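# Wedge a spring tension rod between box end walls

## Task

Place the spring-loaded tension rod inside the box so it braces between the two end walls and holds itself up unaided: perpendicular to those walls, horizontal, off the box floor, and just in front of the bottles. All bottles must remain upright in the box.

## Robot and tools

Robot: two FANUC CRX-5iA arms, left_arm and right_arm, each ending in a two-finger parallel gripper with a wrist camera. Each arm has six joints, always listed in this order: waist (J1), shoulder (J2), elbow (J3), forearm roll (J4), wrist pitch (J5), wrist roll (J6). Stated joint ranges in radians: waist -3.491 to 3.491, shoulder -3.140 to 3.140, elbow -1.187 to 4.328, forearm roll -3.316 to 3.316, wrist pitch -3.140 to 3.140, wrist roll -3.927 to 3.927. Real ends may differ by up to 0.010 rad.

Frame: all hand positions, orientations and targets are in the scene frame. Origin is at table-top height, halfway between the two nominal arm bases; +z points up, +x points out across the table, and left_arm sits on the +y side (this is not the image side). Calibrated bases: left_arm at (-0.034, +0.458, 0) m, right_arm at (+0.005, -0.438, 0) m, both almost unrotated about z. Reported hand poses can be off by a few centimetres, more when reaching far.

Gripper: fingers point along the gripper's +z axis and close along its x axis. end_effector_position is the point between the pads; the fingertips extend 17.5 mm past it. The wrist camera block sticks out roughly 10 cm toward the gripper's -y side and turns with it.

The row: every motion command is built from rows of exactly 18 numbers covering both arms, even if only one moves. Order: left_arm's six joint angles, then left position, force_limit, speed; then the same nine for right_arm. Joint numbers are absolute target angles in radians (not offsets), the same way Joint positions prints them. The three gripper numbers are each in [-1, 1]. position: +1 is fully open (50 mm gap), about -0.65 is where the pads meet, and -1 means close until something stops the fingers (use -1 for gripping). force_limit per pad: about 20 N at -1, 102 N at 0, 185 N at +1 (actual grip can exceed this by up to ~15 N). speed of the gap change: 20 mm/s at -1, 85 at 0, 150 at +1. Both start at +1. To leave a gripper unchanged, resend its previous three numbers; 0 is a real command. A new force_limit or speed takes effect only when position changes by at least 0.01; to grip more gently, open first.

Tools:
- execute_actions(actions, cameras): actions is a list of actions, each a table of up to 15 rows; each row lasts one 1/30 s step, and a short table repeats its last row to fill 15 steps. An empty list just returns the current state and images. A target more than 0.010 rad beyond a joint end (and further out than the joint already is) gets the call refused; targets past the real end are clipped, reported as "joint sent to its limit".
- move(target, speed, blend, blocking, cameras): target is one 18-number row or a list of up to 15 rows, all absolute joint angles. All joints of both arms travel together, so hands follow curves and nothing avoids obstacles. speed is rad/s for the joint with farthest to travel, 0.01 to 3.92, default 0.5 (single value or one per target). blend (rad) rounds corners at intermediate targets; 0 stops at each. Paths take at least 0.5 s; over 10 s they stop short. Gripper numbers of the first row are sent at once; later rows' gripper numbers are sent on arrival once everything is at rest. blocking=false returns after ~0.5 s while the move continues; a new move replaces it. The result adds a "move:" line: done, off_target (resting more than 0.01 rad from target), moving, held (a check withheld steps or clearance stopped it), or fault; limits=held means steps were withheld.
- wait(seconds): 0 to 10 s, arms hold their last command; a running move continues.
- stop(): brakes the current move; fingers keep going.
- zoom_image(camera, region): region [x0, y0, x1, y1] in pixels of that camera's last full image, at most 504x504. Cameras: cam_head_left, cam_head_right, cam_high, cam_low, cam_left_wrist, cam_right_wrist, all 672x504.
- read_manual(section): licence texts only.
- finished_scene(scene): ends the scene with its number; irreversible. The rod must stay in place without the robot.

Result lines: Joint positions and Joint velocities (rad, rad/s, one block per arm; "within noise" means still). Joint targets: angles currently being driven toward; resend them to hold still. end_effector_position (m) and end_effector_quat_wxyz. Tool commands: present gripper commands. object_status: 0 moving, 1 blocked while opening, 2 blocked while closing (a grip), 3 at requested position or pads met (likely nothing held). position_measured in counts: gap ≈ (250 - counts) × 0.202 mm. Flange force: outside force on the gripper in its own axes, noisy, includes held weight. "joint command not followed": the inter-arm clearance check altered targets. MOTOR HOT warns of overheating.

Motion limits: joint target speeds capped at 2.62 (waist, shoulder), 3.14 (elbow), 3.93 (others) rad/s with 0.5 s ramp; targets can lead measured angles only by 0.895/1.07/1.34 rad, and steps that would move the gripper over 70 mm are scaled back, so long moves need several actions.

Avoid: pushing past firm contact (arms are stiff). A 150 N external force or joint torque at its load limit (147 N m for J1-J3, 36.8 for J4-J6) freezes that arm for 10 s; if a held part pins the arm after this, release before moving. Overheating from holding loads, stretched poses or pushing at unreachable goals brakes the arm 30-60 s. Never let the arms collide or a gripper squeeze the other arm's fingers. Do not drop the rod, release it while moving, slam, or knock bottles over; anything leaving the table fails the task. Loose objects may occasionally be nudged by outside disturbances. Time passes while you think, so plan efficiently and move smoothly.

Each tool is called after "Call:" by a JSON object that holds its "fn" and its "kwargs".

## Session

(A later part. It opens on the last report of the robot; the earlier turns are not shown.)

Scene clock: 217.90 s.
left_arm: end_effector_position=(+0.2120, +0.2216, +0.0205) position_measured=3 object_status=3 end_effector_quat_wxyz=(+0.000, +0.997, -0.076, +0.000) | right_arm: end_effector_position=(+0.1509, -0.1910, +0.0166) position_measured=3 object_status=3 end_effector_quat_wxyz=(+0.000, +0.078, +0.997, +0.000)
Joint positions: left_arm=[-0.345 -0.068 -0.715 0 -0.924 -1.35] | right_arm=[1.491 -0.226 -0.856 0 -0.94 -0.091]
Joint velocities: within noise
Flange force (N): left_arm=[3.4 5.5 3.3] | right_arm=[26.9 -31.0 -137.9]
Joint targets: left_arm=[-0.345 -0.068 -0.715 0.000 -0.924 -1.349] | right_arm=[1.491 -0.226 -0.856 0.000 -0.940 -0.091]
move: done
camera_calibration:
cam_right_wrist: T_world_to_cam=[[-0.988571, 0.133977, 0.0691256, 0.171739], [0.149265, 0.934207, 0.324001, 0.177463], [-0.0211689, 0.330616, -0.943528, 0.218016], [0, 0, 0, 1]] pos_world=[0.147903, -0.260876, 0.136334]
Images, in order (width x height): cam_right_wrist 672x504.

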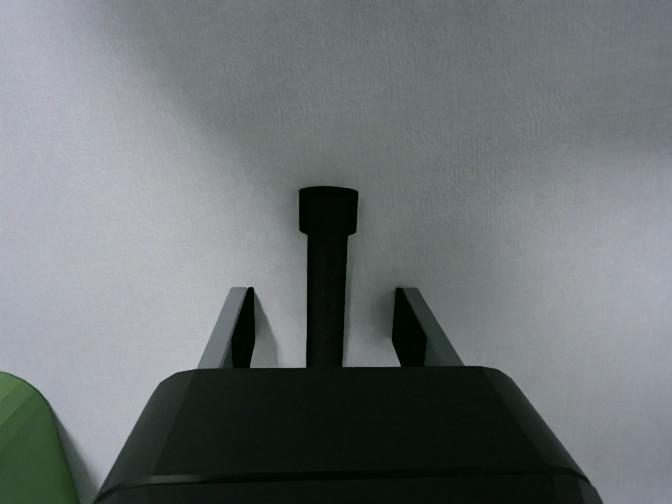

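Call:
{"fn": "move", "kwargs": {"target": [-0.3452, -0.0681, -0.7147, 0, -0.9242, -1.3495, 1, 1, 1, 1.4907, -0.2339, -0.8510, 0, -0.9537, -0.0913, 1, 1, 1], "speed": 0.04, "cameras": []}}

Call:
{"fn": "execute_actions", "kwargs": {"actions": [[[-0.3452, -0.0681, -0.7147, 0, -0.9242, -1.3495, -1, -0.6, -1, 1.4907, -0.2339, -0.8510, 0, -0.9537, -0.0913, -1, -0.6, -1]],[[-0.3452, -0.0681, -0.7147, 0, -0.9242, -1.3495, -1, -0.6, -1, 1.4907, -0.2339, -0.8510, 0, -0.9537, -0.0913, -1, -0.6, -1]],[[-0.3452, -0.0681, -0.7147, 0, -0.9242, -1.3495, -1, -0.6, -1, 1.4907, -0.2339, -0.8510, 0, -0.9537, -0.0913, -1, -0.6, -1]],[[-0.3452, -0.0681, -0.7147, 0, -0.9242, -1.3495, -1, -0.6, -1, 1.4907, -0.2339, -0.8510, 0, -0.9537, -0.0913, -1, -0.6, -1]]], "cameras": ["cam_left_wrist", "cam_right_wrist"]}}

Scene clock: 235.30 s.
left_arm: end_effector_position=(+0.2120, +0.2216, +0.0205) position_measured=3 object_status=3 end_effector_quat_wxyz=(+0.000, +0.997, -0.076, +0.000) | right_arm: end_effector_position=(+0.1510, -0.1920, +0.0184) position_measured=3 object_status=3 end_effector_quat_wxyz=(+0.000, +0.078, +0.997, -0.002)
Joint positions: left_arm=[-0.345 -0.068 -0.715 0 -0.924 -1.35] | right_arm=[1.491 -0.229 -0.854 0.001 -0.95 -0.091]
Joint velocities: within noise
Flange force (N): left_arm=[2.9 5.7 3.6] | right_arm=[6.7 0.4 0.3]
Flange force when the fault began (N): right_arm=[27.7 -31.7 -148.7]
Joint targets: left_arm=[-0.345 -0.068 -0.715 0.000 -0.924 -1.349] | right_arm=[1.491 -0.228 -0.854 0.001 -0.950 -0.091]
Tool commands: left_gripper/position=+1.0 left_gripper/force_limit=+1.0 left_gripper/speed=+1.0 right_gripper/position=+1.0 right_gripper/force_limit=+1.0 right_gripper/speed=+1.0
FORCE FAULT: contact force on the right arm reached its limit, and that arm stopped for 10 seconds. The contact can be on any part of that arm, not only on its tool. That time counts as 20 of the actions that you can send in this scene. That arm ran no command of this call. During its stop the right arm's controller moved it back a little. That arm's target is now where it stood when the stop ended, not its last command. That arm accepts commands again.
move: fault (right_arm)
No camera images: "cameras" was empty.

not run: an earlier result of this reply reported a stop or a fault. Calls in your next reply go to the robot.

Call:
{"fn": "move", "kwargs": {"target": [-0.3452, -0.0681, -0.7147, 0, -0.9242, -1.3495, 1, 1, 1, 1.4907, -0.2339, -0.8510, 0, -0.9537, -0.0913, 1, 1, 1], "speed": 0.04, "cameras": ["cam_left_wrist", "cam_right_wrist"]}}

Scene clock: 238.07 s.
left_arm: end_effector_position=(+0.2120, +0.2216, +0.0205) position_measured=3 object_status=3 end_effector_quat_wxyz=(+0.000, +0.997, -0.076, +0.000) | right_arm: end_effector_position=(+0.1509, -0.1910, +0.0205) position_measured=3 object_status=3 end_effector_quat_wxyz=(+0.000, +0.078, +0.997, +0.000)
Joint positions: left_arm=[-0.345 -0.068 -0.715 0 -0.924 -1.35] | right_arm=[1.491 -0.234 -0.851 0 -0.954 -0.091]
Joint velocities: within noise
Flange force (N): left_arm=[2.8 4.7 3.4] | right_arm=[7.2 0.3 0.1]
Joint targets: left_arm=[-0.345 -0.068 -0.715 0.000 -0.924 -1.349] | right_arm=[1.491 -0.234 -0.851 0.000 -0.954 -0.091]
move: done
camera_calibration:
cam_left_wrist: T_world_to_cam=[[0.99296, -0.114845, 0.0290164, -0.176803], [-0.118391, -0.954236, 0.274622, 0.266527], [-0.00385055, -0.276124, -0.961114, 0.211738], [0, 0, 0, 1]] pos_world=[0.207928, 0.292491, 0.135441]
cam_right_wrist: T_world_to_cam=[[-0.988552, 0.134054, 0.0692422, 0.171471], [0.149374, 0.934228, 0.323891, 0.176204], [-0.0212691, 0.330526, -0.943557, 0.221691], [0, 0, 0, 1]] pos_world=[0.147903, -0.260876, 0.140234]
Images, in order (width x height): cam_left_wrist 672x504, cam_right_wrist 672x504.

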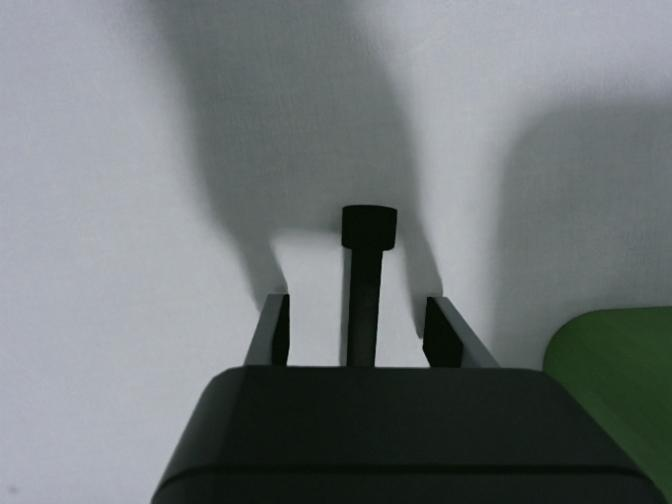

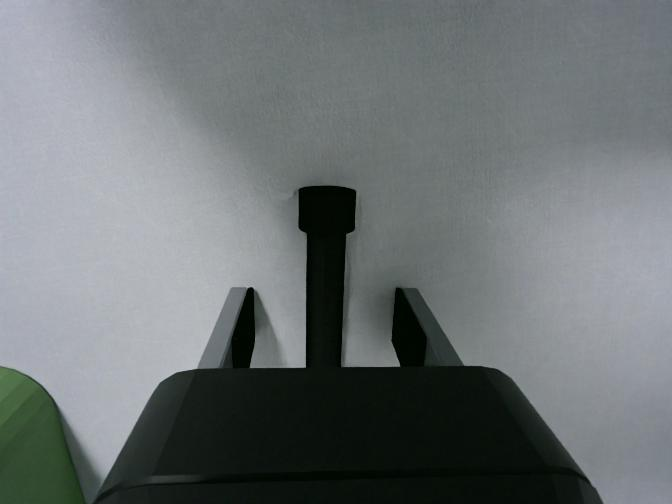

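Call:
{"fn": "execute_actions", "kwargs": {"actions": [[[-0.3452, -0.0681, -0.7147, 0, -0.9242, -1.3495, -1, -0.6, -1, 1.4907, -0.2339, -0.8510, 0, -0.9537, -0.0913, -1, -0.6, -1]],[[-0.3452, -0.0681, -0.7147, 0, -0.9242, -1.3495, -1, -0.6, -1, 1.4907, -0.2339, -0.8510, 0, -0.9537, -0.0913, -1, -0.6, -1]],[[-0.3452, -0.0681, -0.7147, 0, -0.9242, -1.3495, -1, -0.6, -1, 1.4907, -0.2339, -0.8510, 0, -0.9537, -0.0913, -1, -0.6, -1]],[[-0.3452, -0.0681, -0.7147, 0, -0.9242, -1.3495, -1, -0.6, -1, 1.4907, -0.2339, -0.8510, 0, -0.9537, -0.0913, -1, -0.6, -1]],[[-0.3452, -0.0681, -0.7147, 0, -0.9242, -1.3495, -1, -0.6, -1, 1.4907, -0.2339, -0.8510, 0, -0.9537, -0.0913, -1, -0.6, -1]]], "cameras": ["cam_left_wrist", "cam_right_wrist", "cam_high"]}}

Scene clock: 245.80 s.
left_arm: end_effector_position=(+0.2120, +0.2216, +0.0205) position_measured=203 object_status=2 end_effector_quat_wxyz=(+0.000, +0.997, -0.076, +0.000) | right_arm: end_effector_position=(+0.1509, -0.1909, +0.0205) position_measured=192 object_status=2 end_effector_quat_wxyz=(+0.000, +0.078, +0.997, +0.000)
Joint positions: left_arm=[-0.345 -0.068 -0.715 0 -0.924 -1.35] | right_arm=[1.491 -0.234 -0.851 0 -0.954 -0.091]
Joint velocities: within noise
Flange force (N): left_arm=[3.4 4.4 3.5] | right_arm=[7.8 0.1 0.1]
Flange force at the end of the 1st action (N): left_arm=[3.0 4.8 3.4] | right_arm=[6.9 1.0 0.5]
Flange force at the end of the 2nd action (N): left_arm=[2.8 5.2 3.4] | right_arm=[7.1 0.1 0.2]
Flange force at the end of the 3rd action (N): left_arm=[2.8 5.0 3.1] | right_arm=[6.8 0.6 0.5]
Flange force at the end of the 4th action (N): left_arm=[4.0 5.0 3.4] | right_arm=[7.9 -0.2 -0.4]
Joint targets: left_arm=[-0.345 -0.068 -0.715 0.000 -0.924 -1.349] | right_arm=[1.491 -0.234 -0.851 0.000 -0.954 -0.091]
camera_calibration:
cam_left_wrist: T_world_to_cam=[[0.99296, -0.114845, 0.0290164, -0.176803], [-0.118391, -0.954236, 0.274622, 0.266527], [-0.00385055, -0.276124, -0.961114, 0.211738], [0, 0, 0, 1]] pos_world=[0.207928, 0.292491, 0.135441]
cam_right_wrist: T_world_to_cam=[[-0.988552, 0.134054, 0.0692422, 0.171471], [0.149374, 0.934228, 0.323891, 0.176204], [-0.0212691, 0.330526, -0.943557, 0.221691], [0, 0, 0, 1]] pos_world=[0.147903, -0.260876, 0.140234]
Images, in order (width x height): cam_high 672x504, cam_left_wrist 672x504, cam_right_wrist 672x504.

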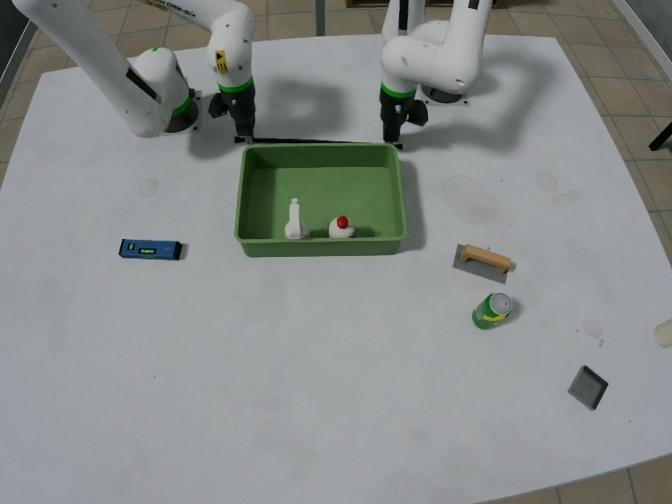

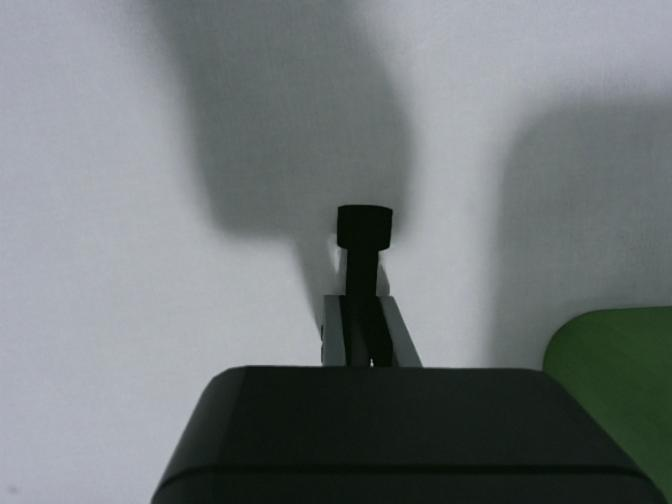

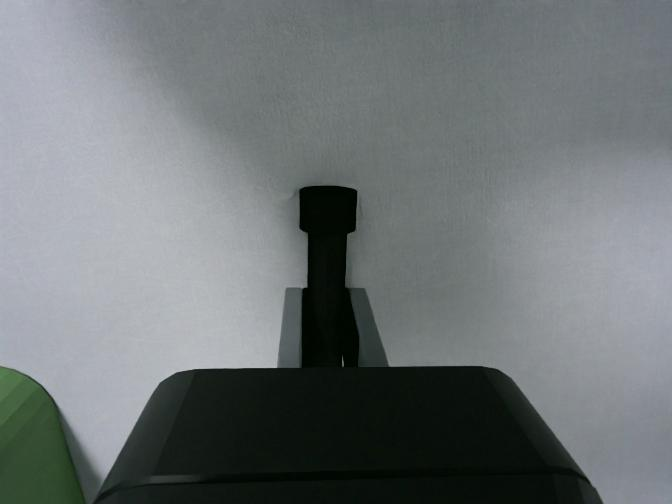

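Call:
{"fn": "zoom_image", "kwargs": {"camera": "cam_high", "region": [225, 130, 325, 265]}}

Call:
{"fn": "zoom_image", "kwargs": {"camera": "cam_high", "region": [320, 130, 420, 265]}}

Scaled by 3.733 from the camera's 672x504 image, which has a finer 960x720 frame.

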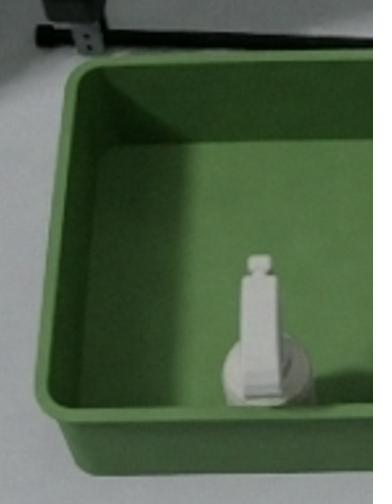

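Scaled by 3.733 from the camera's 672x504 image, which has a finer 960x720 frame.

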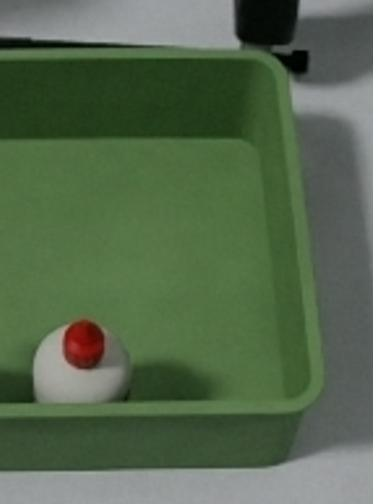

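Call:
{"fn": "execute_actions", "kwargs": {"actions": []}}

Call:
{"fn": "zoom_image", "kwargs": {"camera": "cam_head_left", "region": [330, 225, 450, 315]}}

Call:
{"fn": "zoom_image", "kwargs": {"camera": "cam_head_right", "region": [330, 225, 450, 315]}}

Call:
{"fn": "zoom_image", "kwargs": {"camera": "cam_low", "region": [300, 160, 420, 250]}}

Call:
{"fn": "zoom_image", "kwargs": {"camera": "cam_high", "region": [265, 185, 375, 265]}}

Scene clock: 285.57 s.
left_arm: end_effector_position=(+0.2120, +0.2216, +0.0205) position_measured=203 object_status=2 end_effector_quat_wxyz=(+0.000, +0.997, -0.076, +0.000) | right_arm: end_effector_position=(+0.1509, -0.1909, +0.0205) position_measured=192 object_status=2 end_effector_quat_wxyz=(+0.000, +0.078, +0.997, +0.000)
Joint positions: left_arm=[-0.345 -0.068 -0.715 0 -0.924 -1.35] | right_arm=[1.491 -0.234 -0.851 0 -0.954 -0.091]
Joint velocities: within noise
Flange force (N): left_arm=[3.7 5.2 3.7] | right_arm=[7.7 0.4 0.6]
Joint targets: left_arm=[-0.345 -0.068 -0.715 0.000 -0.924 -1.349] | right_arm=[1.491 -0.234 -0.851 0.000 -0.954 -0.091]
Tool commands: left_gripper/position=-1.0 left_gripper/force_limit=-0.6 left_gripper/speed=-1.0 right_gripper/position=-1.0 right_gripper/force_limit=-0.6 right_gripper/speed=-1.0
camera_calibration:
cam_left_wrist: T_world_to_cam=[[0.99296, -0.114845, 0.0290164, -0.176803], [-0.118391, -0.954236, 0.274622, 0.266527], [-0.00385055, -0.276124, -0.961114, 0.211738], [0, 0, 0, 1]] pos_world=[0.207928, 0.292491, 0.135441]
cam_right_wrist: T_world_to_cam=[[-0.988552, 0.134054, 0.0692422, 0.171471], [0.149374, 0.934228, 0.323891, 0.176204], [-0.0212691, 0.330526, -0.943557, 0.221691], [0, 0, 0, 1]] pos_world=[0.147903, -0.260876, 0.140234]

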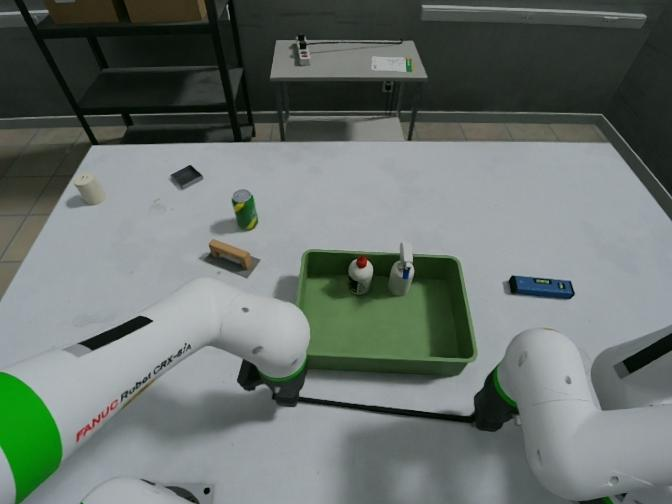

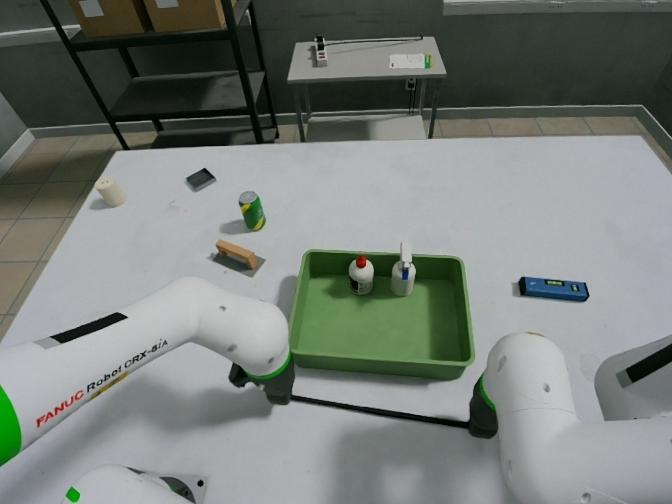

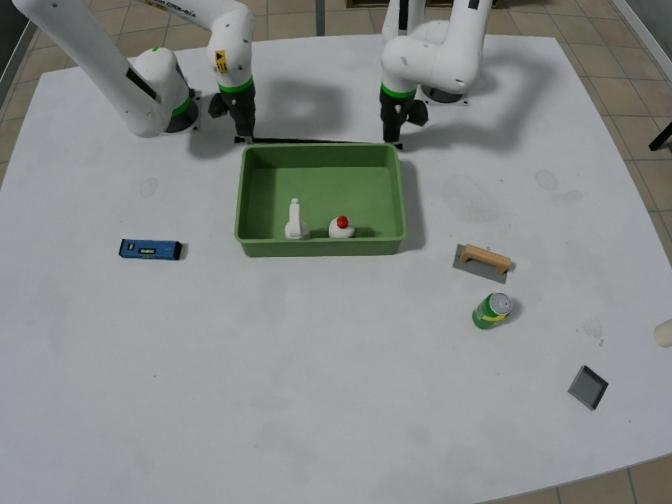

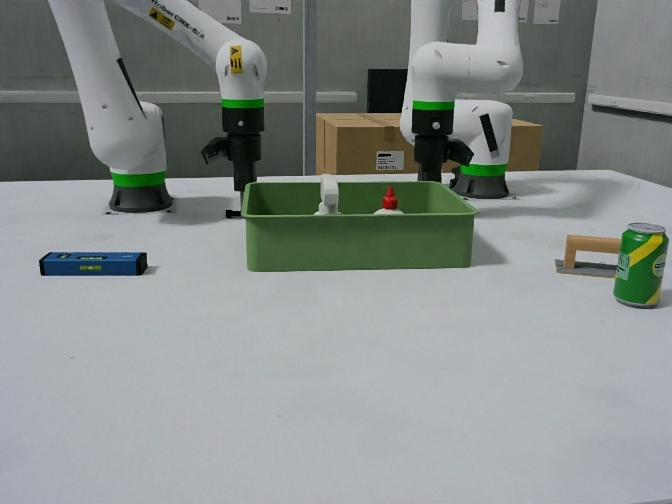

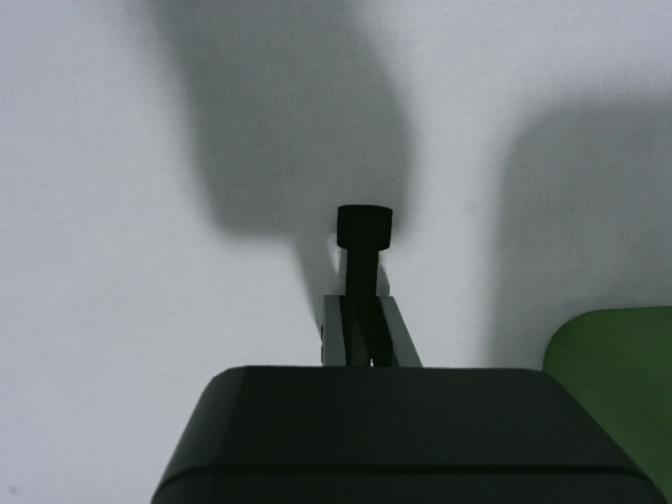

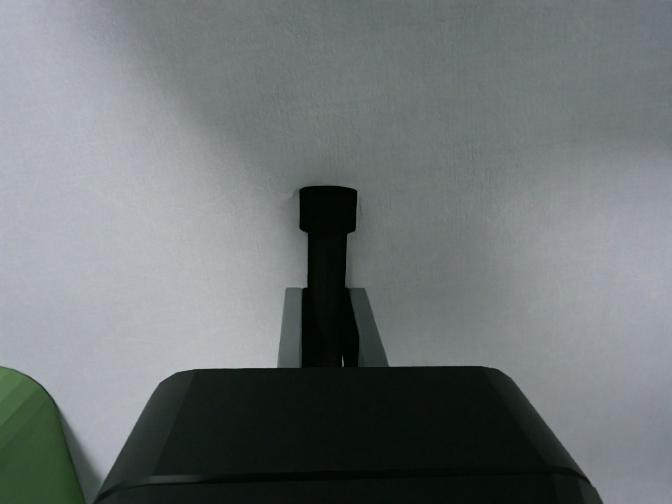

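Scaled by 4.200 from the camera's 672x504 image, which has a finer 960x720 frame.

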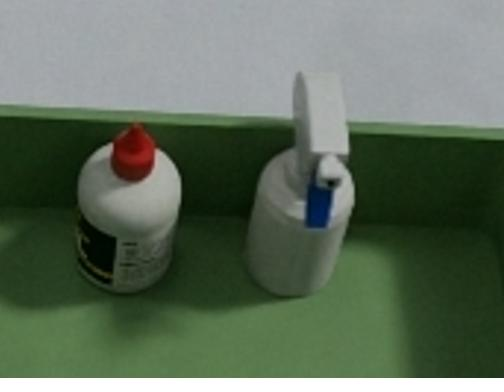

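Scaled by 4.200 from the camera's 672x504 image, which has a finer 960x720 frame.

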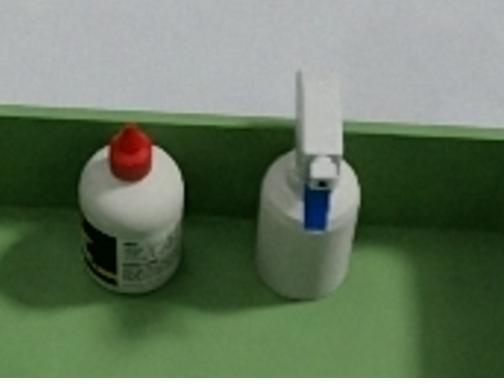

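Scaled by 4.200 from the camera's 672x504 image, which has a finer 960x720 frame.

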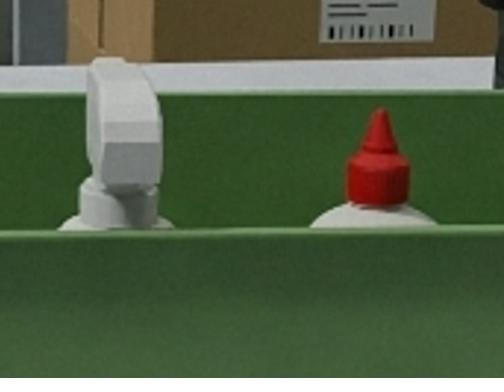

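Scaled by 4.582 from the camera's 672x504 image, which has a finer 960x720 frame.

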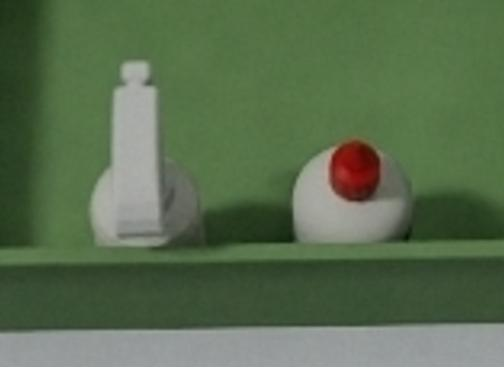

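Call:
{"fn": "move", "kwargs": {"target": [[-0.3452, -0.0861, -0.7037, 0, -0.9532, -1.3495, -1, -0.6, -1, 1.4907, -0.2536, -0.8385, 0, -0.9860, -0.0913, -1, -0.6, -1], [-0.3452, -0.1129, -0.6852, 0, -0.9985, -1.3495, -1, -0.6, -1, 1.4907, -0.2823, -0.8174, 0, -1.0357, -0.0913, -1, -0.6, -1], [-0.3452, -0.1374, -0.6653, 0, -1.0428, -1.3495, -1, -0.6, -1, 1.4907, -0.3082, -0.7950, 0, -1.0840, -0.0913, -1, -0.6, -1]], "speed": 0.1, "cameras": ["cam_left_wrist", "cam_right_wrist", "cam_high"]}}

Scene clock: 326.23 s.
left_arm: end_effector_position=(+0.2120, +0.2216, +0.0600) position_measured=203 object_status=2 end_effector_quat_wxyz=(+0.000, +0.997, -0.076, +0.000) | right_arm: end_effector_position=(+0.1509, -0.1909, +0.0600) position_measured=192 object_status=2 end_effector_quat_wxyz=(+0.000, +0.078, +0.997, +0.000)
Joint positions: left_arm=[-0.345 -0.137 -0.665 0 -1.043 -1.35] | right_arm=[1.491 -0.308 -0.795 0 -1.084 -0.091]
Joint velocities: within noise
Flange force (N): left_arm=[3.4 7.9 3.2] | right_arm=[7.4 2.1 0.4]
Joint targets: left_arm=[-0.345 -0.137 -0.665 0.000 -1.043 -1.349] | right_arm=[1.491 -0.308 -0.795 0.000 -1.084 -0.091]
move: done
camera_calibration:
cam_left_wrist: T_world_to_cam=[[0.99296, -0.114841, 0.0290274, -0.178055], [-0.118391, -0.95421, 0.274714, 0.25564], [-0.0038503, -0.276217, -0.961088, 0.249821], [0, 0, 0, 1]] pos_world=[0.208028, 0.292491, 0.17504]
cam_right_wrist: T_world_to_cam=[[-0.988552, 0.134054, 0.0692422, 0.168736], [0.149374, 0.934228, 0.323891, 0.16341], [-0.0212691, 0.330526, -0.943557, 0.258962], [0, 0, 0, 1]] pos_world=[0.147903, -0.260876, 0.179734]
Images, in order (width x height): cam_high 672x504, cam_left_wrist 672x504, cam_right_wrist 672x504.

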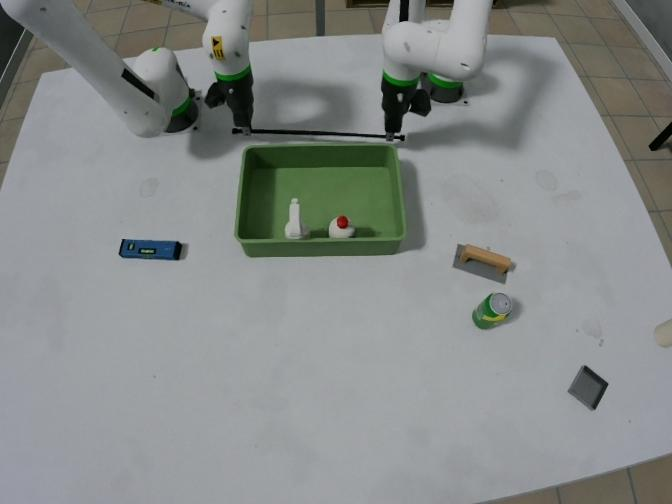

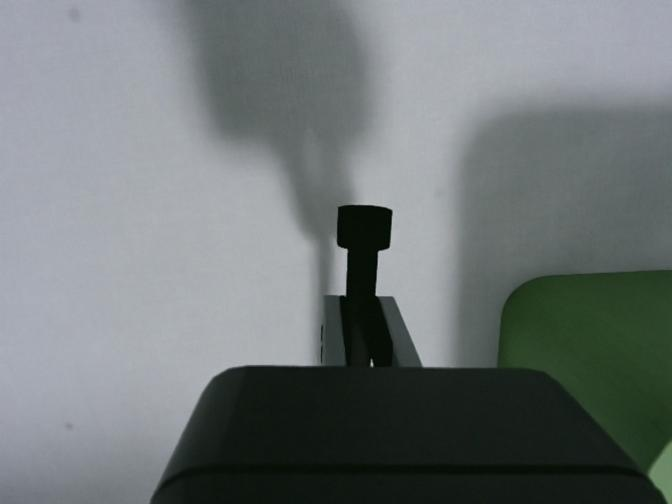

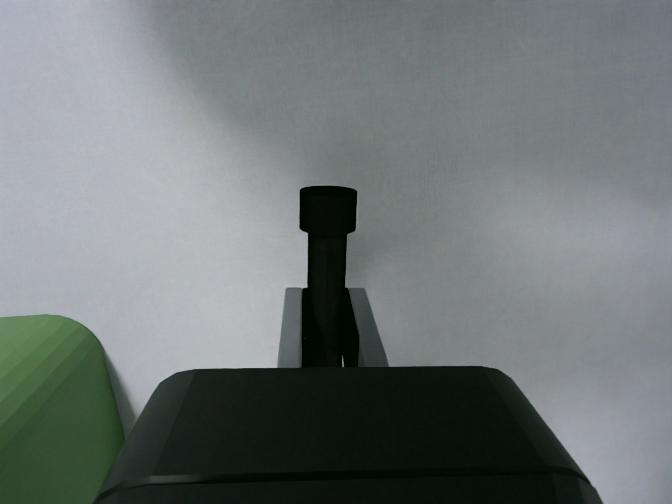

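Call:
{"fn": "move", "kwargs": {"target": [[-0.3452, -0.1801, -0.6219, 0, -1.1290, -1.3495, -1, -0.6, -1, 1.4907, -0.3518, -0.7466, 0, -1.1760, -0.0913, -1, -0.6, -1], [-0.3452, -0.2145, -0.5736, 0, -1.2118, -1.3495, -1, -0.6, -1, 1.4907, -0.3853, -0.6935, 0, -1.2626, -0.0913, -1, -0.6, -1], [-0.3452, -0.2374, -0.5299, 0, -1.2783, -1.3495, -1, -0.6, -1, 1.4907, -0.4063, -0.6461, 0, -1.3310, -0.0913, -1, -0.6, -1]], "speed": 0.15, "cameras": []}}

Call:
{"fn": "move", "kwargs": {"target": [-0.3771, -0.2200, -0.5164, 0, -1.2743, -1.3176, -1, -0.6, -1, 1.4884, -0.3753, -0.6267, 0, -1.3194, -0.0889, -1, -0.6, -1], "speed": 0.05, "cameras": ["cam_left_wrist", "cam_right_wrist", "cam_high"]}}

Scene clock: 347.53 s.
left_arm: end_effector_position=(+0.2120, +0.2216, +0.1450) position_measured=203 object_status=2 end_effector_quat_wxyz=(+0.000, +0.997, -0.076, +0.000) | right_arm: end_effector_position=(+0.1509, -0.1909, +0.1450) position_measured=192 object_status=2 end_effector_quat_wxyz=(+0.000, +0.078, +0.997, +0.000)
Joint positions: left_arm=[-0.345 -0.237 -0.53 0 -1.278 -1.35] | right_arm=[1.491 -0.406 -0.646 0 -1.331 -0.091]
Joint velocities: within noise
Flange force (N): left_arm=[3.2 11.8 1.8] | right_arm=[6.8 6.6 0.5]
Joint targets: left_arm=[-0.345 -0.237 -0.530 0.000 -1.278 -1.349] | right_arm=[1.491 -0.406 -0.646 0.000 -1.331 -0.091]
move: done
No camera images: "cameras" was empty.

Scene clock: 348.43 s.
left_arm: end_effector_position=(+0.2103, +0.2114, +0.1450) position_measured=203 object_status=2 end_effector_quat_wxyz=(+0.000, +0.997, -0.076, +0.000) | right_arm: end_effector_position=(+0.1521, -0.1808, +0.1450) position_measured=192 object_status=2 end_effector_quat_wxyz=(+0.000, +0.078, +0.997, +0.000)
Joint positions: left_arm=[-0.377 -0.22 -0.516 0 -1.274 -1.318] | right_arm=[1.488 -0.375 -0.627 0 -1.319 -0.089]
Joint velocities: within noise
Flange force (N): left_arm=[3.0 -4.8 1.8] | right_arm=[6.6 -9.6 0.9]
Joint targets: left_arm=[-0.377 -0.220 -0.516 0.000 -1.274 -1.318] | right_arm=[1.488 -0.375 -0.627 0.000 -1.319 -0.089]
move: done
camera_calibration:
cam_left_wrist: T_world_to_cam=[[0.99296, -0.114841, 0.0290297, -0.180018], [-0.11839, -0.954202, 0.274741, 0.22225], [-0.00385116, -0.276243, -0.96108, 0.328667], [0, 0, 0, 1]] pos_world=[0.206328, 0.282191, 0.26004]
cam_right_wrist: T_world_to_cam=[[-0.988552, 0.134054, 0.0692422, 0.162768], [0.149374, 0.934228, 0.323891, 0.126156], [-0.0212691, 0.330526, -0.943557, 0.33582], [0, 0, 0, 1]] pos_world=[0.149203, -0.250676, 0.264734]
Images, in order (width x height): cam_high 672x504, cam_left_wrist 672x504, cam_right_wrist 672x504.

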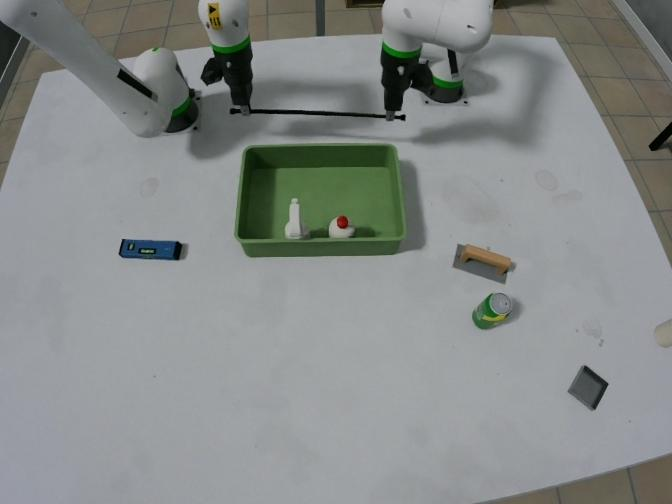

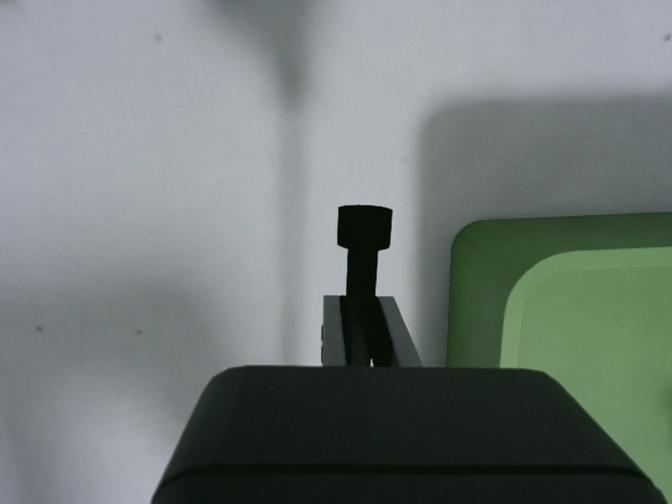

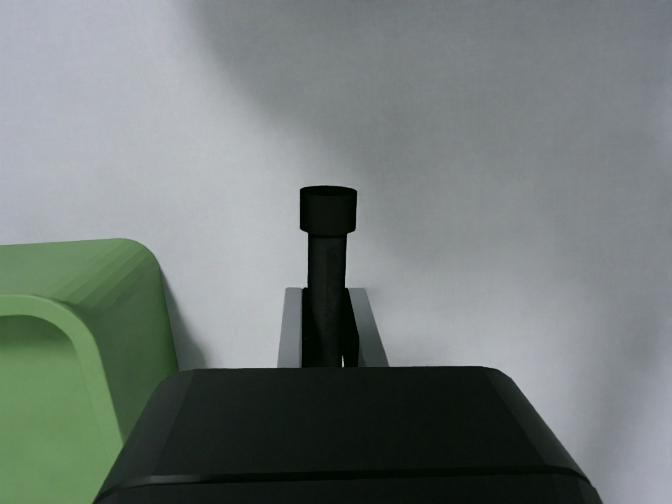

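Call:
{"fn": "move", "kwargs": {"target": [-0.4067, -0.2025, -0.5026, 0, -1.2707, -1.2880, -1, -0.6, -1, 1.4855, -0.3454, -0.6071, 0, -1.3090, -0.0860, -1, -0.6, -1], "speed": 0.05, "cameras": ["cam_left_wrist", "cam_right_wrist"]}}

Scene clock: 359.73 s.
left_arm: end_effector_position=(+0.2088, +0.2015, +0.1450) position_measured=203 object_status=2 end_effector_quat_wxyz=(+0.000, +0.997, -0.076, +0.000) | right_arm: end_effector_position=(+0.1536, -0.1709, +0.1450) position_measured=192 object_status=2 end_effector_quat_wxyz=(+0.000, +0.078, +0.997, +0.000)
Joint positions: left_arm=[-0.407 -0.203 -0.503 0 -1.271 -1.288] | right_arm=[1.486 -0.345 -0.607 0 -1.309 -0.086]
Joint velocities: within noise
Flange force (N): left_arm=[3.3 -4.6 1.5] | right_arm=[5.8 -9.3 0.9]
Joint targets: left_arm=[-0.407 -0.203 -0.503 0.000 -1.271 -1.288] | right_arm=[1.486 -0.345 -0.607 0.000 -1.309 -0.086]
move: done
camera_calibration:
cam_left_wrist: T_world_to_cam=[[0.99296, -0.114845, 0.0290164, -0.17966], [-0.118391, -0.954236, 0.274622, 0.212667], [-0.00385055, -0.276124, -0.961114, 0.325904], [0, 0, 0, 1]] pos_world=[0.204828, 0.272291, 0.260041]
cam_right_wrist: T_world_to_cam=[[-0.988567, 0.133951, 0.0692211, 0.1629], [0.149272, 0.934211, 0.323986, 0.116637], [-0.0212688, 0.330615, -0.943526, 0.332687], [0, 0, 0, 1]] pos_world=[0.150703, -0.240776, 0.264834]
Images, in order (width x height): cam_left_wrist 672x504, cam_right_wrist 672x504.

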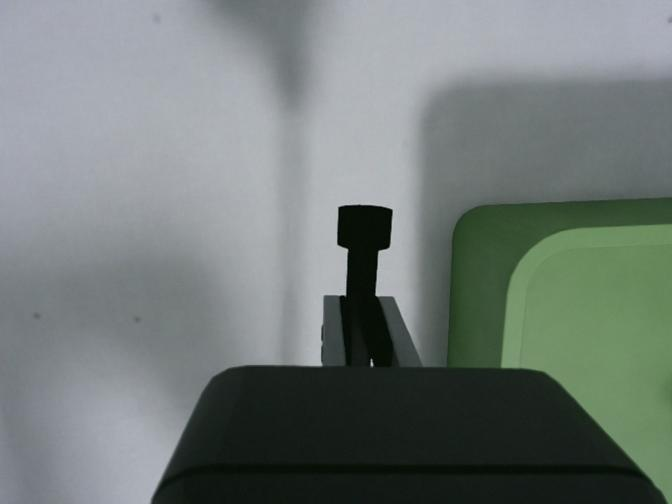

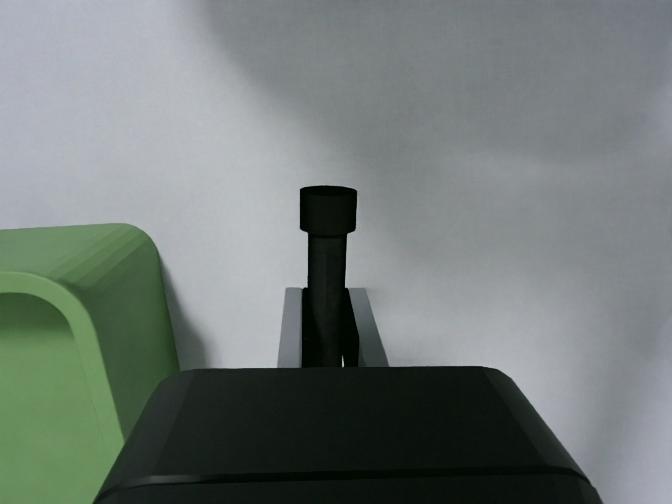

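Call:
{"fn": "move", "kwargs": {"target": [[-0.36545, -0.11952, -0.43295, 0, -1.25737, -1.31867, -1, -0.6, -1, 1.33420, -0.27906, -0.56100, 0, -1.28886, 0.07578, -1, -0.6, -1], [-0.33154, -0.03599, -0.35591, 0, -1.25088, -1.34204, -1, -0.6, -1, 1.19843, -0.20385, -0.50370, 0, -1.27095, 0.22209, -1, -0.6, -1], [-0.30337, 0.04782, -0.27161, 0, -1.25137, -1.35968, -1, -0.6, -1, 1.07903, -0.12312, -0.43611, 0, -1.25781, 0.35202, -1, -0.6, -1], [-0.27967, 0.13177, -0.18012, 0, -1.25891, -1.37286, -1, -0.6, -1, 0.97519, -0.03917, -0.35896, 0, -1.25100, 0.46639, -1, -0.6, -1], [-0.25953, 0.21623, -0.08104, 0, -1.27353, -1.38246, -1, -0.6, -1, 0.88520, 0.04690, -0.27257, 0, -1.25133, 0.56692, -1, -0.6, -1], [-0.24222, 0.30168, 0.02615, 0, -1.29526, -1.38925, -1, -0.6, -1, 0.80727, 0.13432, -0.17726, 0, -1.25922, 0.65537, -1, -0.6, -1]], "speed": 0.2, "blend": 0.02}}

Scene clock: 391.27 s.
left_arm: end_effector_position=(+0.4472, +0.1892, +0.1450) position_measured=203 object_status=2 end_effector_quat_wxyz=(+0.000, +0.999, -0.045, +0.000) | right_arm: end_effector_position=(+0.4157, -0.1858, +0.1450) position_measured=192 object_status=2 end_effector_quat_wxyz=(+0.000, +0.046, +0.999, +0.000)
Joint positions: left_arm=[-0.242 0.302 0.026 0 -1.295 -1.389] | right_arm=[0.807 0.134 -0.177 0 -1.259 0.655]
Joint velocities: within noise
Flange force (N): left_arm=[5.8 -6.0 1.7] | right_arm=[1.4 -5.9 1.7]
Joint targets: left_arm=[-0.242 0.302 0.026 0.000 -1.295 -1.389] | right_arm=[0.807 0.134 -0.177 0.000 -1.259 0.655]
move: done
camera_calibration:
cam_left_wrist: T_world_to_cam=[[0.99823, -0.0519514, 0.028958, -0.431977], [-0.0579182, -0.959807, 0.274619, 0.203231], [0.0135273, -0.27581, -0.961117, 0.315511], [0, 0, 0, 1]] pos_world=[0.438715, 0.259642, 0.259941]
cam_right_wrist: T_world_to_cam=[[-0.99505, 0.0713406, 0.0691791, 0.415033], [0.090041, 0.941798, 0.323896, 0.11754], [-0.0420459, 0.328521, -0.94356, 0.351347], [0, 0, 0, 1]] pos_world=[0.417168, -0.255732, 0.264734]

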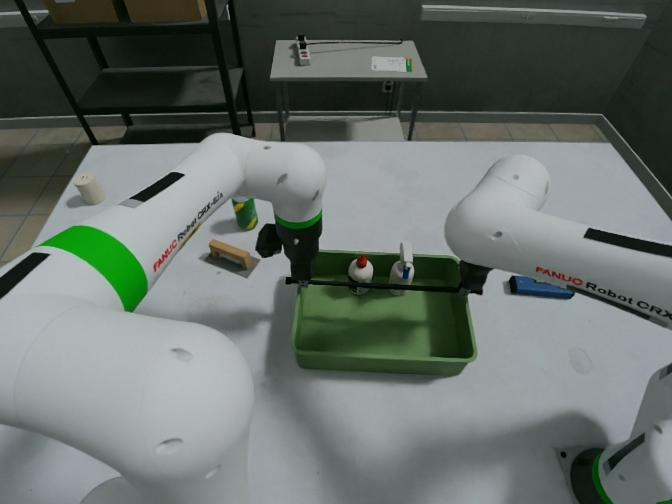

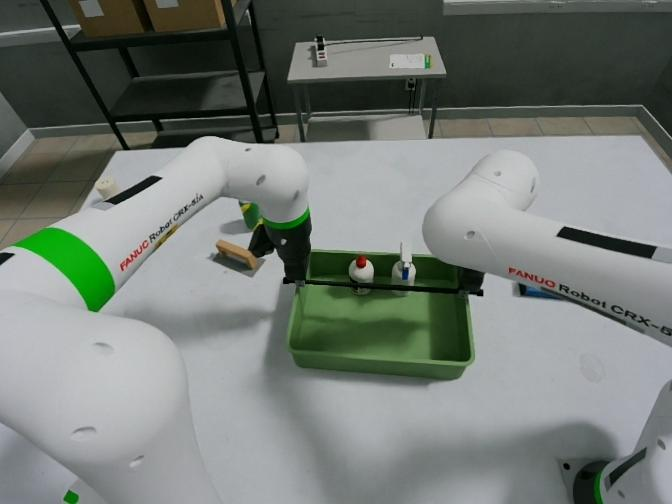

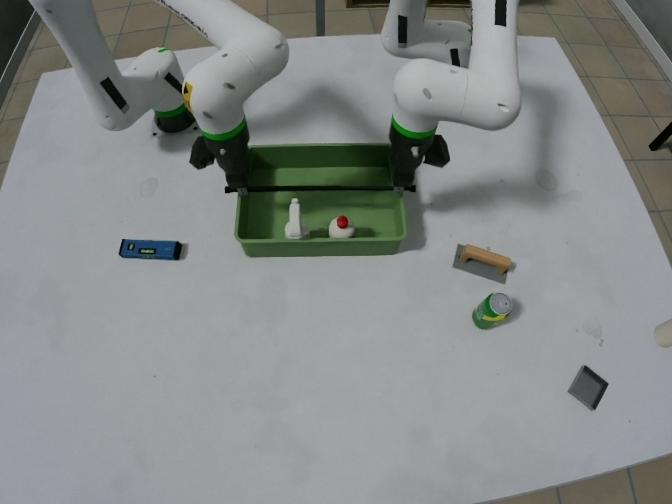

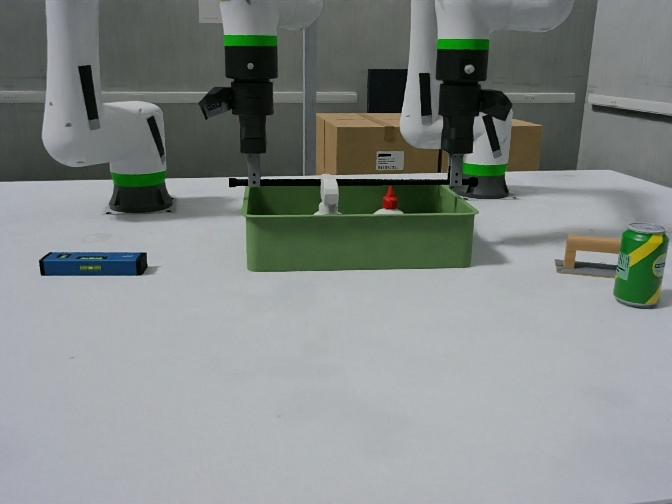

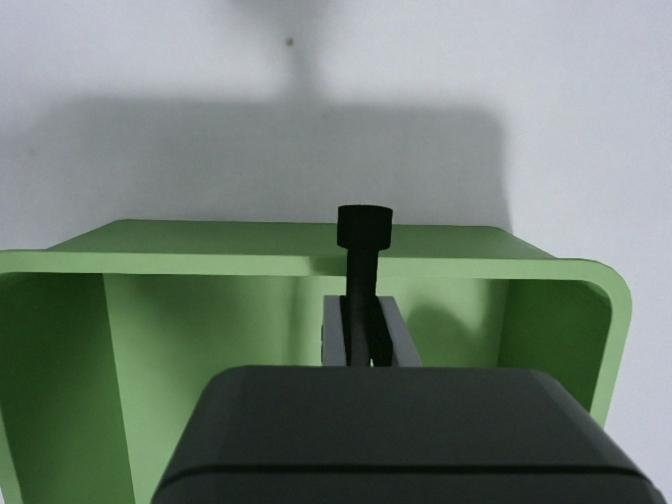

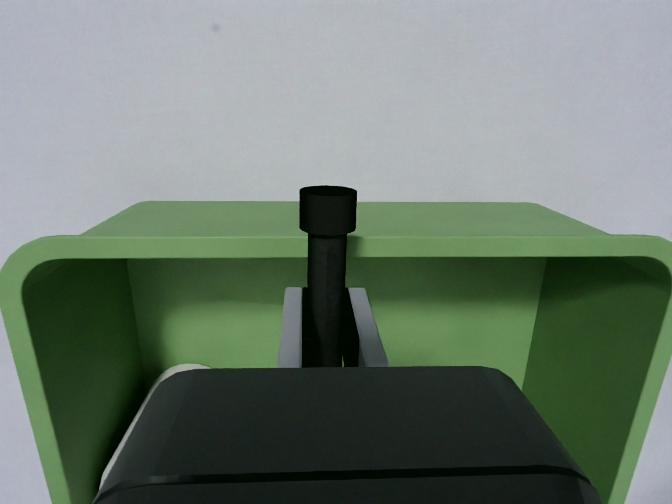

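Call:
{"fn": "zoom_image", "kwargs": {"camera": "cam_high", "region": [215, 130, 425, 265]}}

Call:
{"fn": "zoom_image", "kwargs": {"camera": "cam_head_right", "region": [270, 220, 500, 390]}}

Call:
{"fn": "zoom_image", "kwargs": {"camera": "cam_low", "region": [220, 140, 500, 290]}}

Call:
{"fn": "zoom_image", "kwargs": {"camera": "cam_head_left", "region": [270, 220, 500, 390]}}

Scaled by 2.400 from the camera's 672x504 image, which has a finer 960x720 frame.

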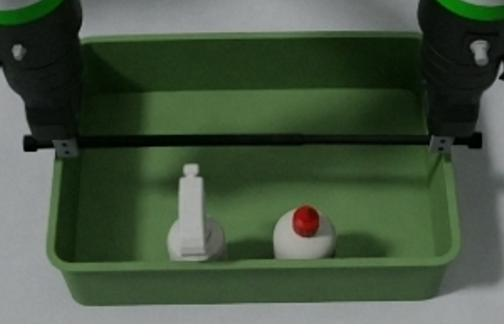

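Scaled by 2.191 from the camera's 672x504 image, which has a finer 960x720 frame.

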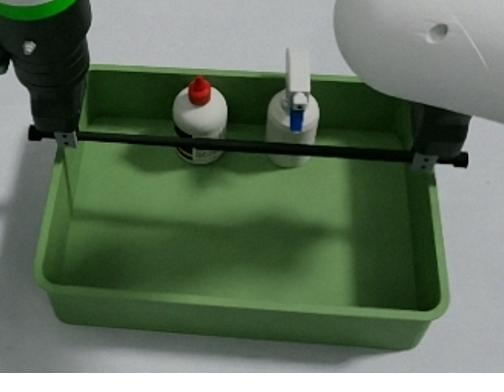

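Scaled by 1.800 from the camera's 672x504 image, which has a finer 960x720 frame.

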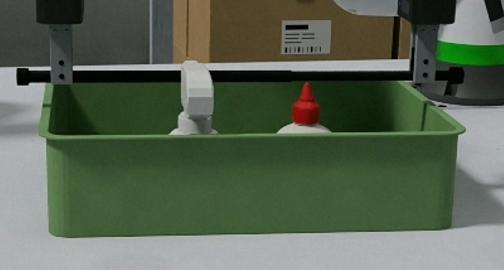

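Scaled by 2.191 from the camera's 672x504 image, which has a finer 960x720 frame.

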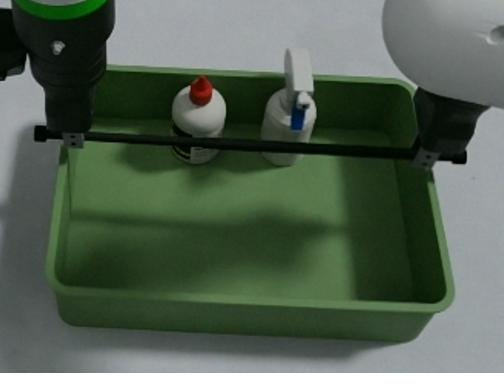

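Call:
{"fn": "zoom_image", "kwargs": {"camera": "cam_left_wrist", "region": [0, 190, 336, 380]}}

Call:
{"fn": "zoom_image", "kwargs": {"camera": "cam_left_wrist", "region": [336, 190, 672, 380]}}

Call:
{"fn": "zoom_image", "kwargs": {"camera": "cam_right_wrist", "region": [0, 180, 336, 370]}}

Call:
{"fn": "zoom_image", "kwargs": {"camera": "cam_right_wrist", "region": [336, 180, 672, 370]}}

Scaled by 1.500 from the camera's 672x504 image, which has a finer 960x720 frame.

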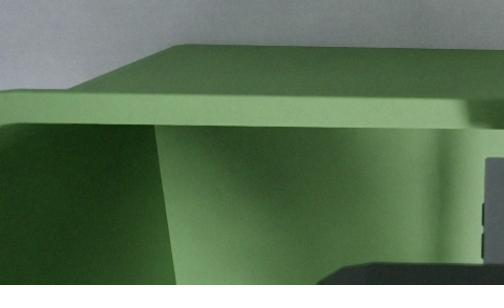

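Scaled by 1.500 from the camera's 672x504 image, which has a finer 960x720 frame.

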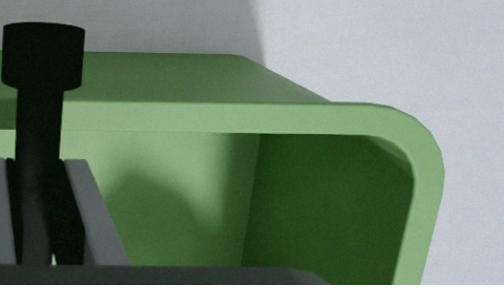

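Scaled by 1.500 from the camera's 672x504 image, which has a finer 960x720 frame.

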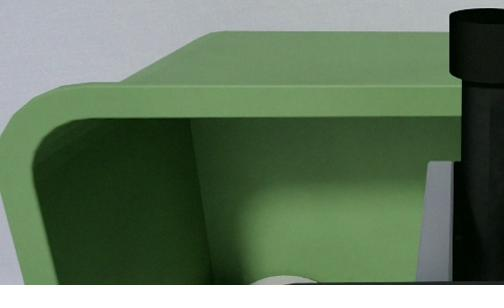

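Scaled by 1.500 from the camera's 672x504 image, which has a finer 960x720 frame.

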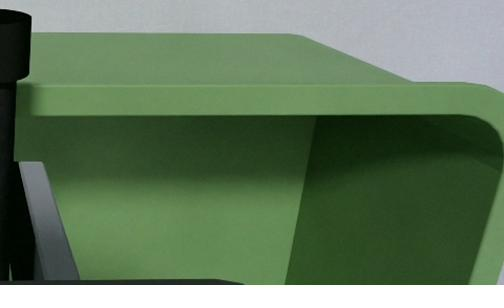

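Call:
{"fn": "zoom_image", "kwargs": {"camera": "cam_high", "region": [215, 165, 325, 260]}}

Call:
{"fn": "zoom_image", "kwargs": {"camera": "cam_high", "region": [315, 165, 425, 260]}}

Call:
{"fn": "zoom_image", "kwargs": {"camera": "cam_high", "region": [235, 130, 405, 200]}}

Scaled by 4.582 from the camera's 672x504 image, which has a finer 960x720 frame.

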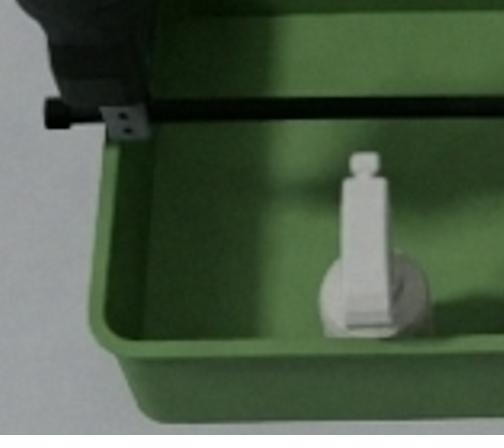

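Scaled by 4.582 from the camera's 672x504 image, which has a finer 960x720 frame.

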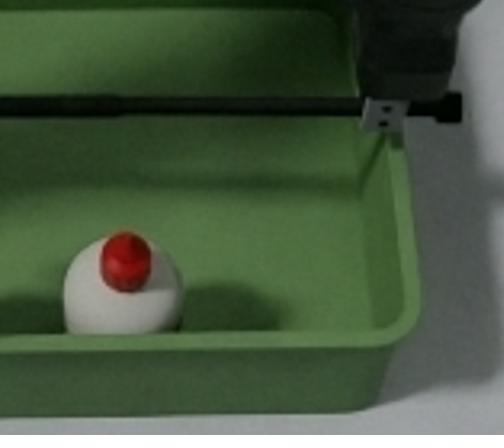

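Scaled by 2.965 from the camera's 672x504 image, which has a finer 960x720 frame.

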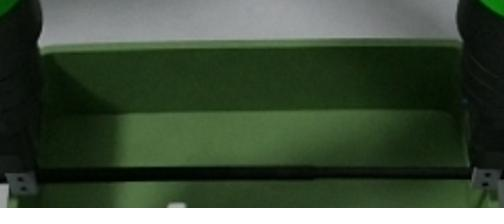

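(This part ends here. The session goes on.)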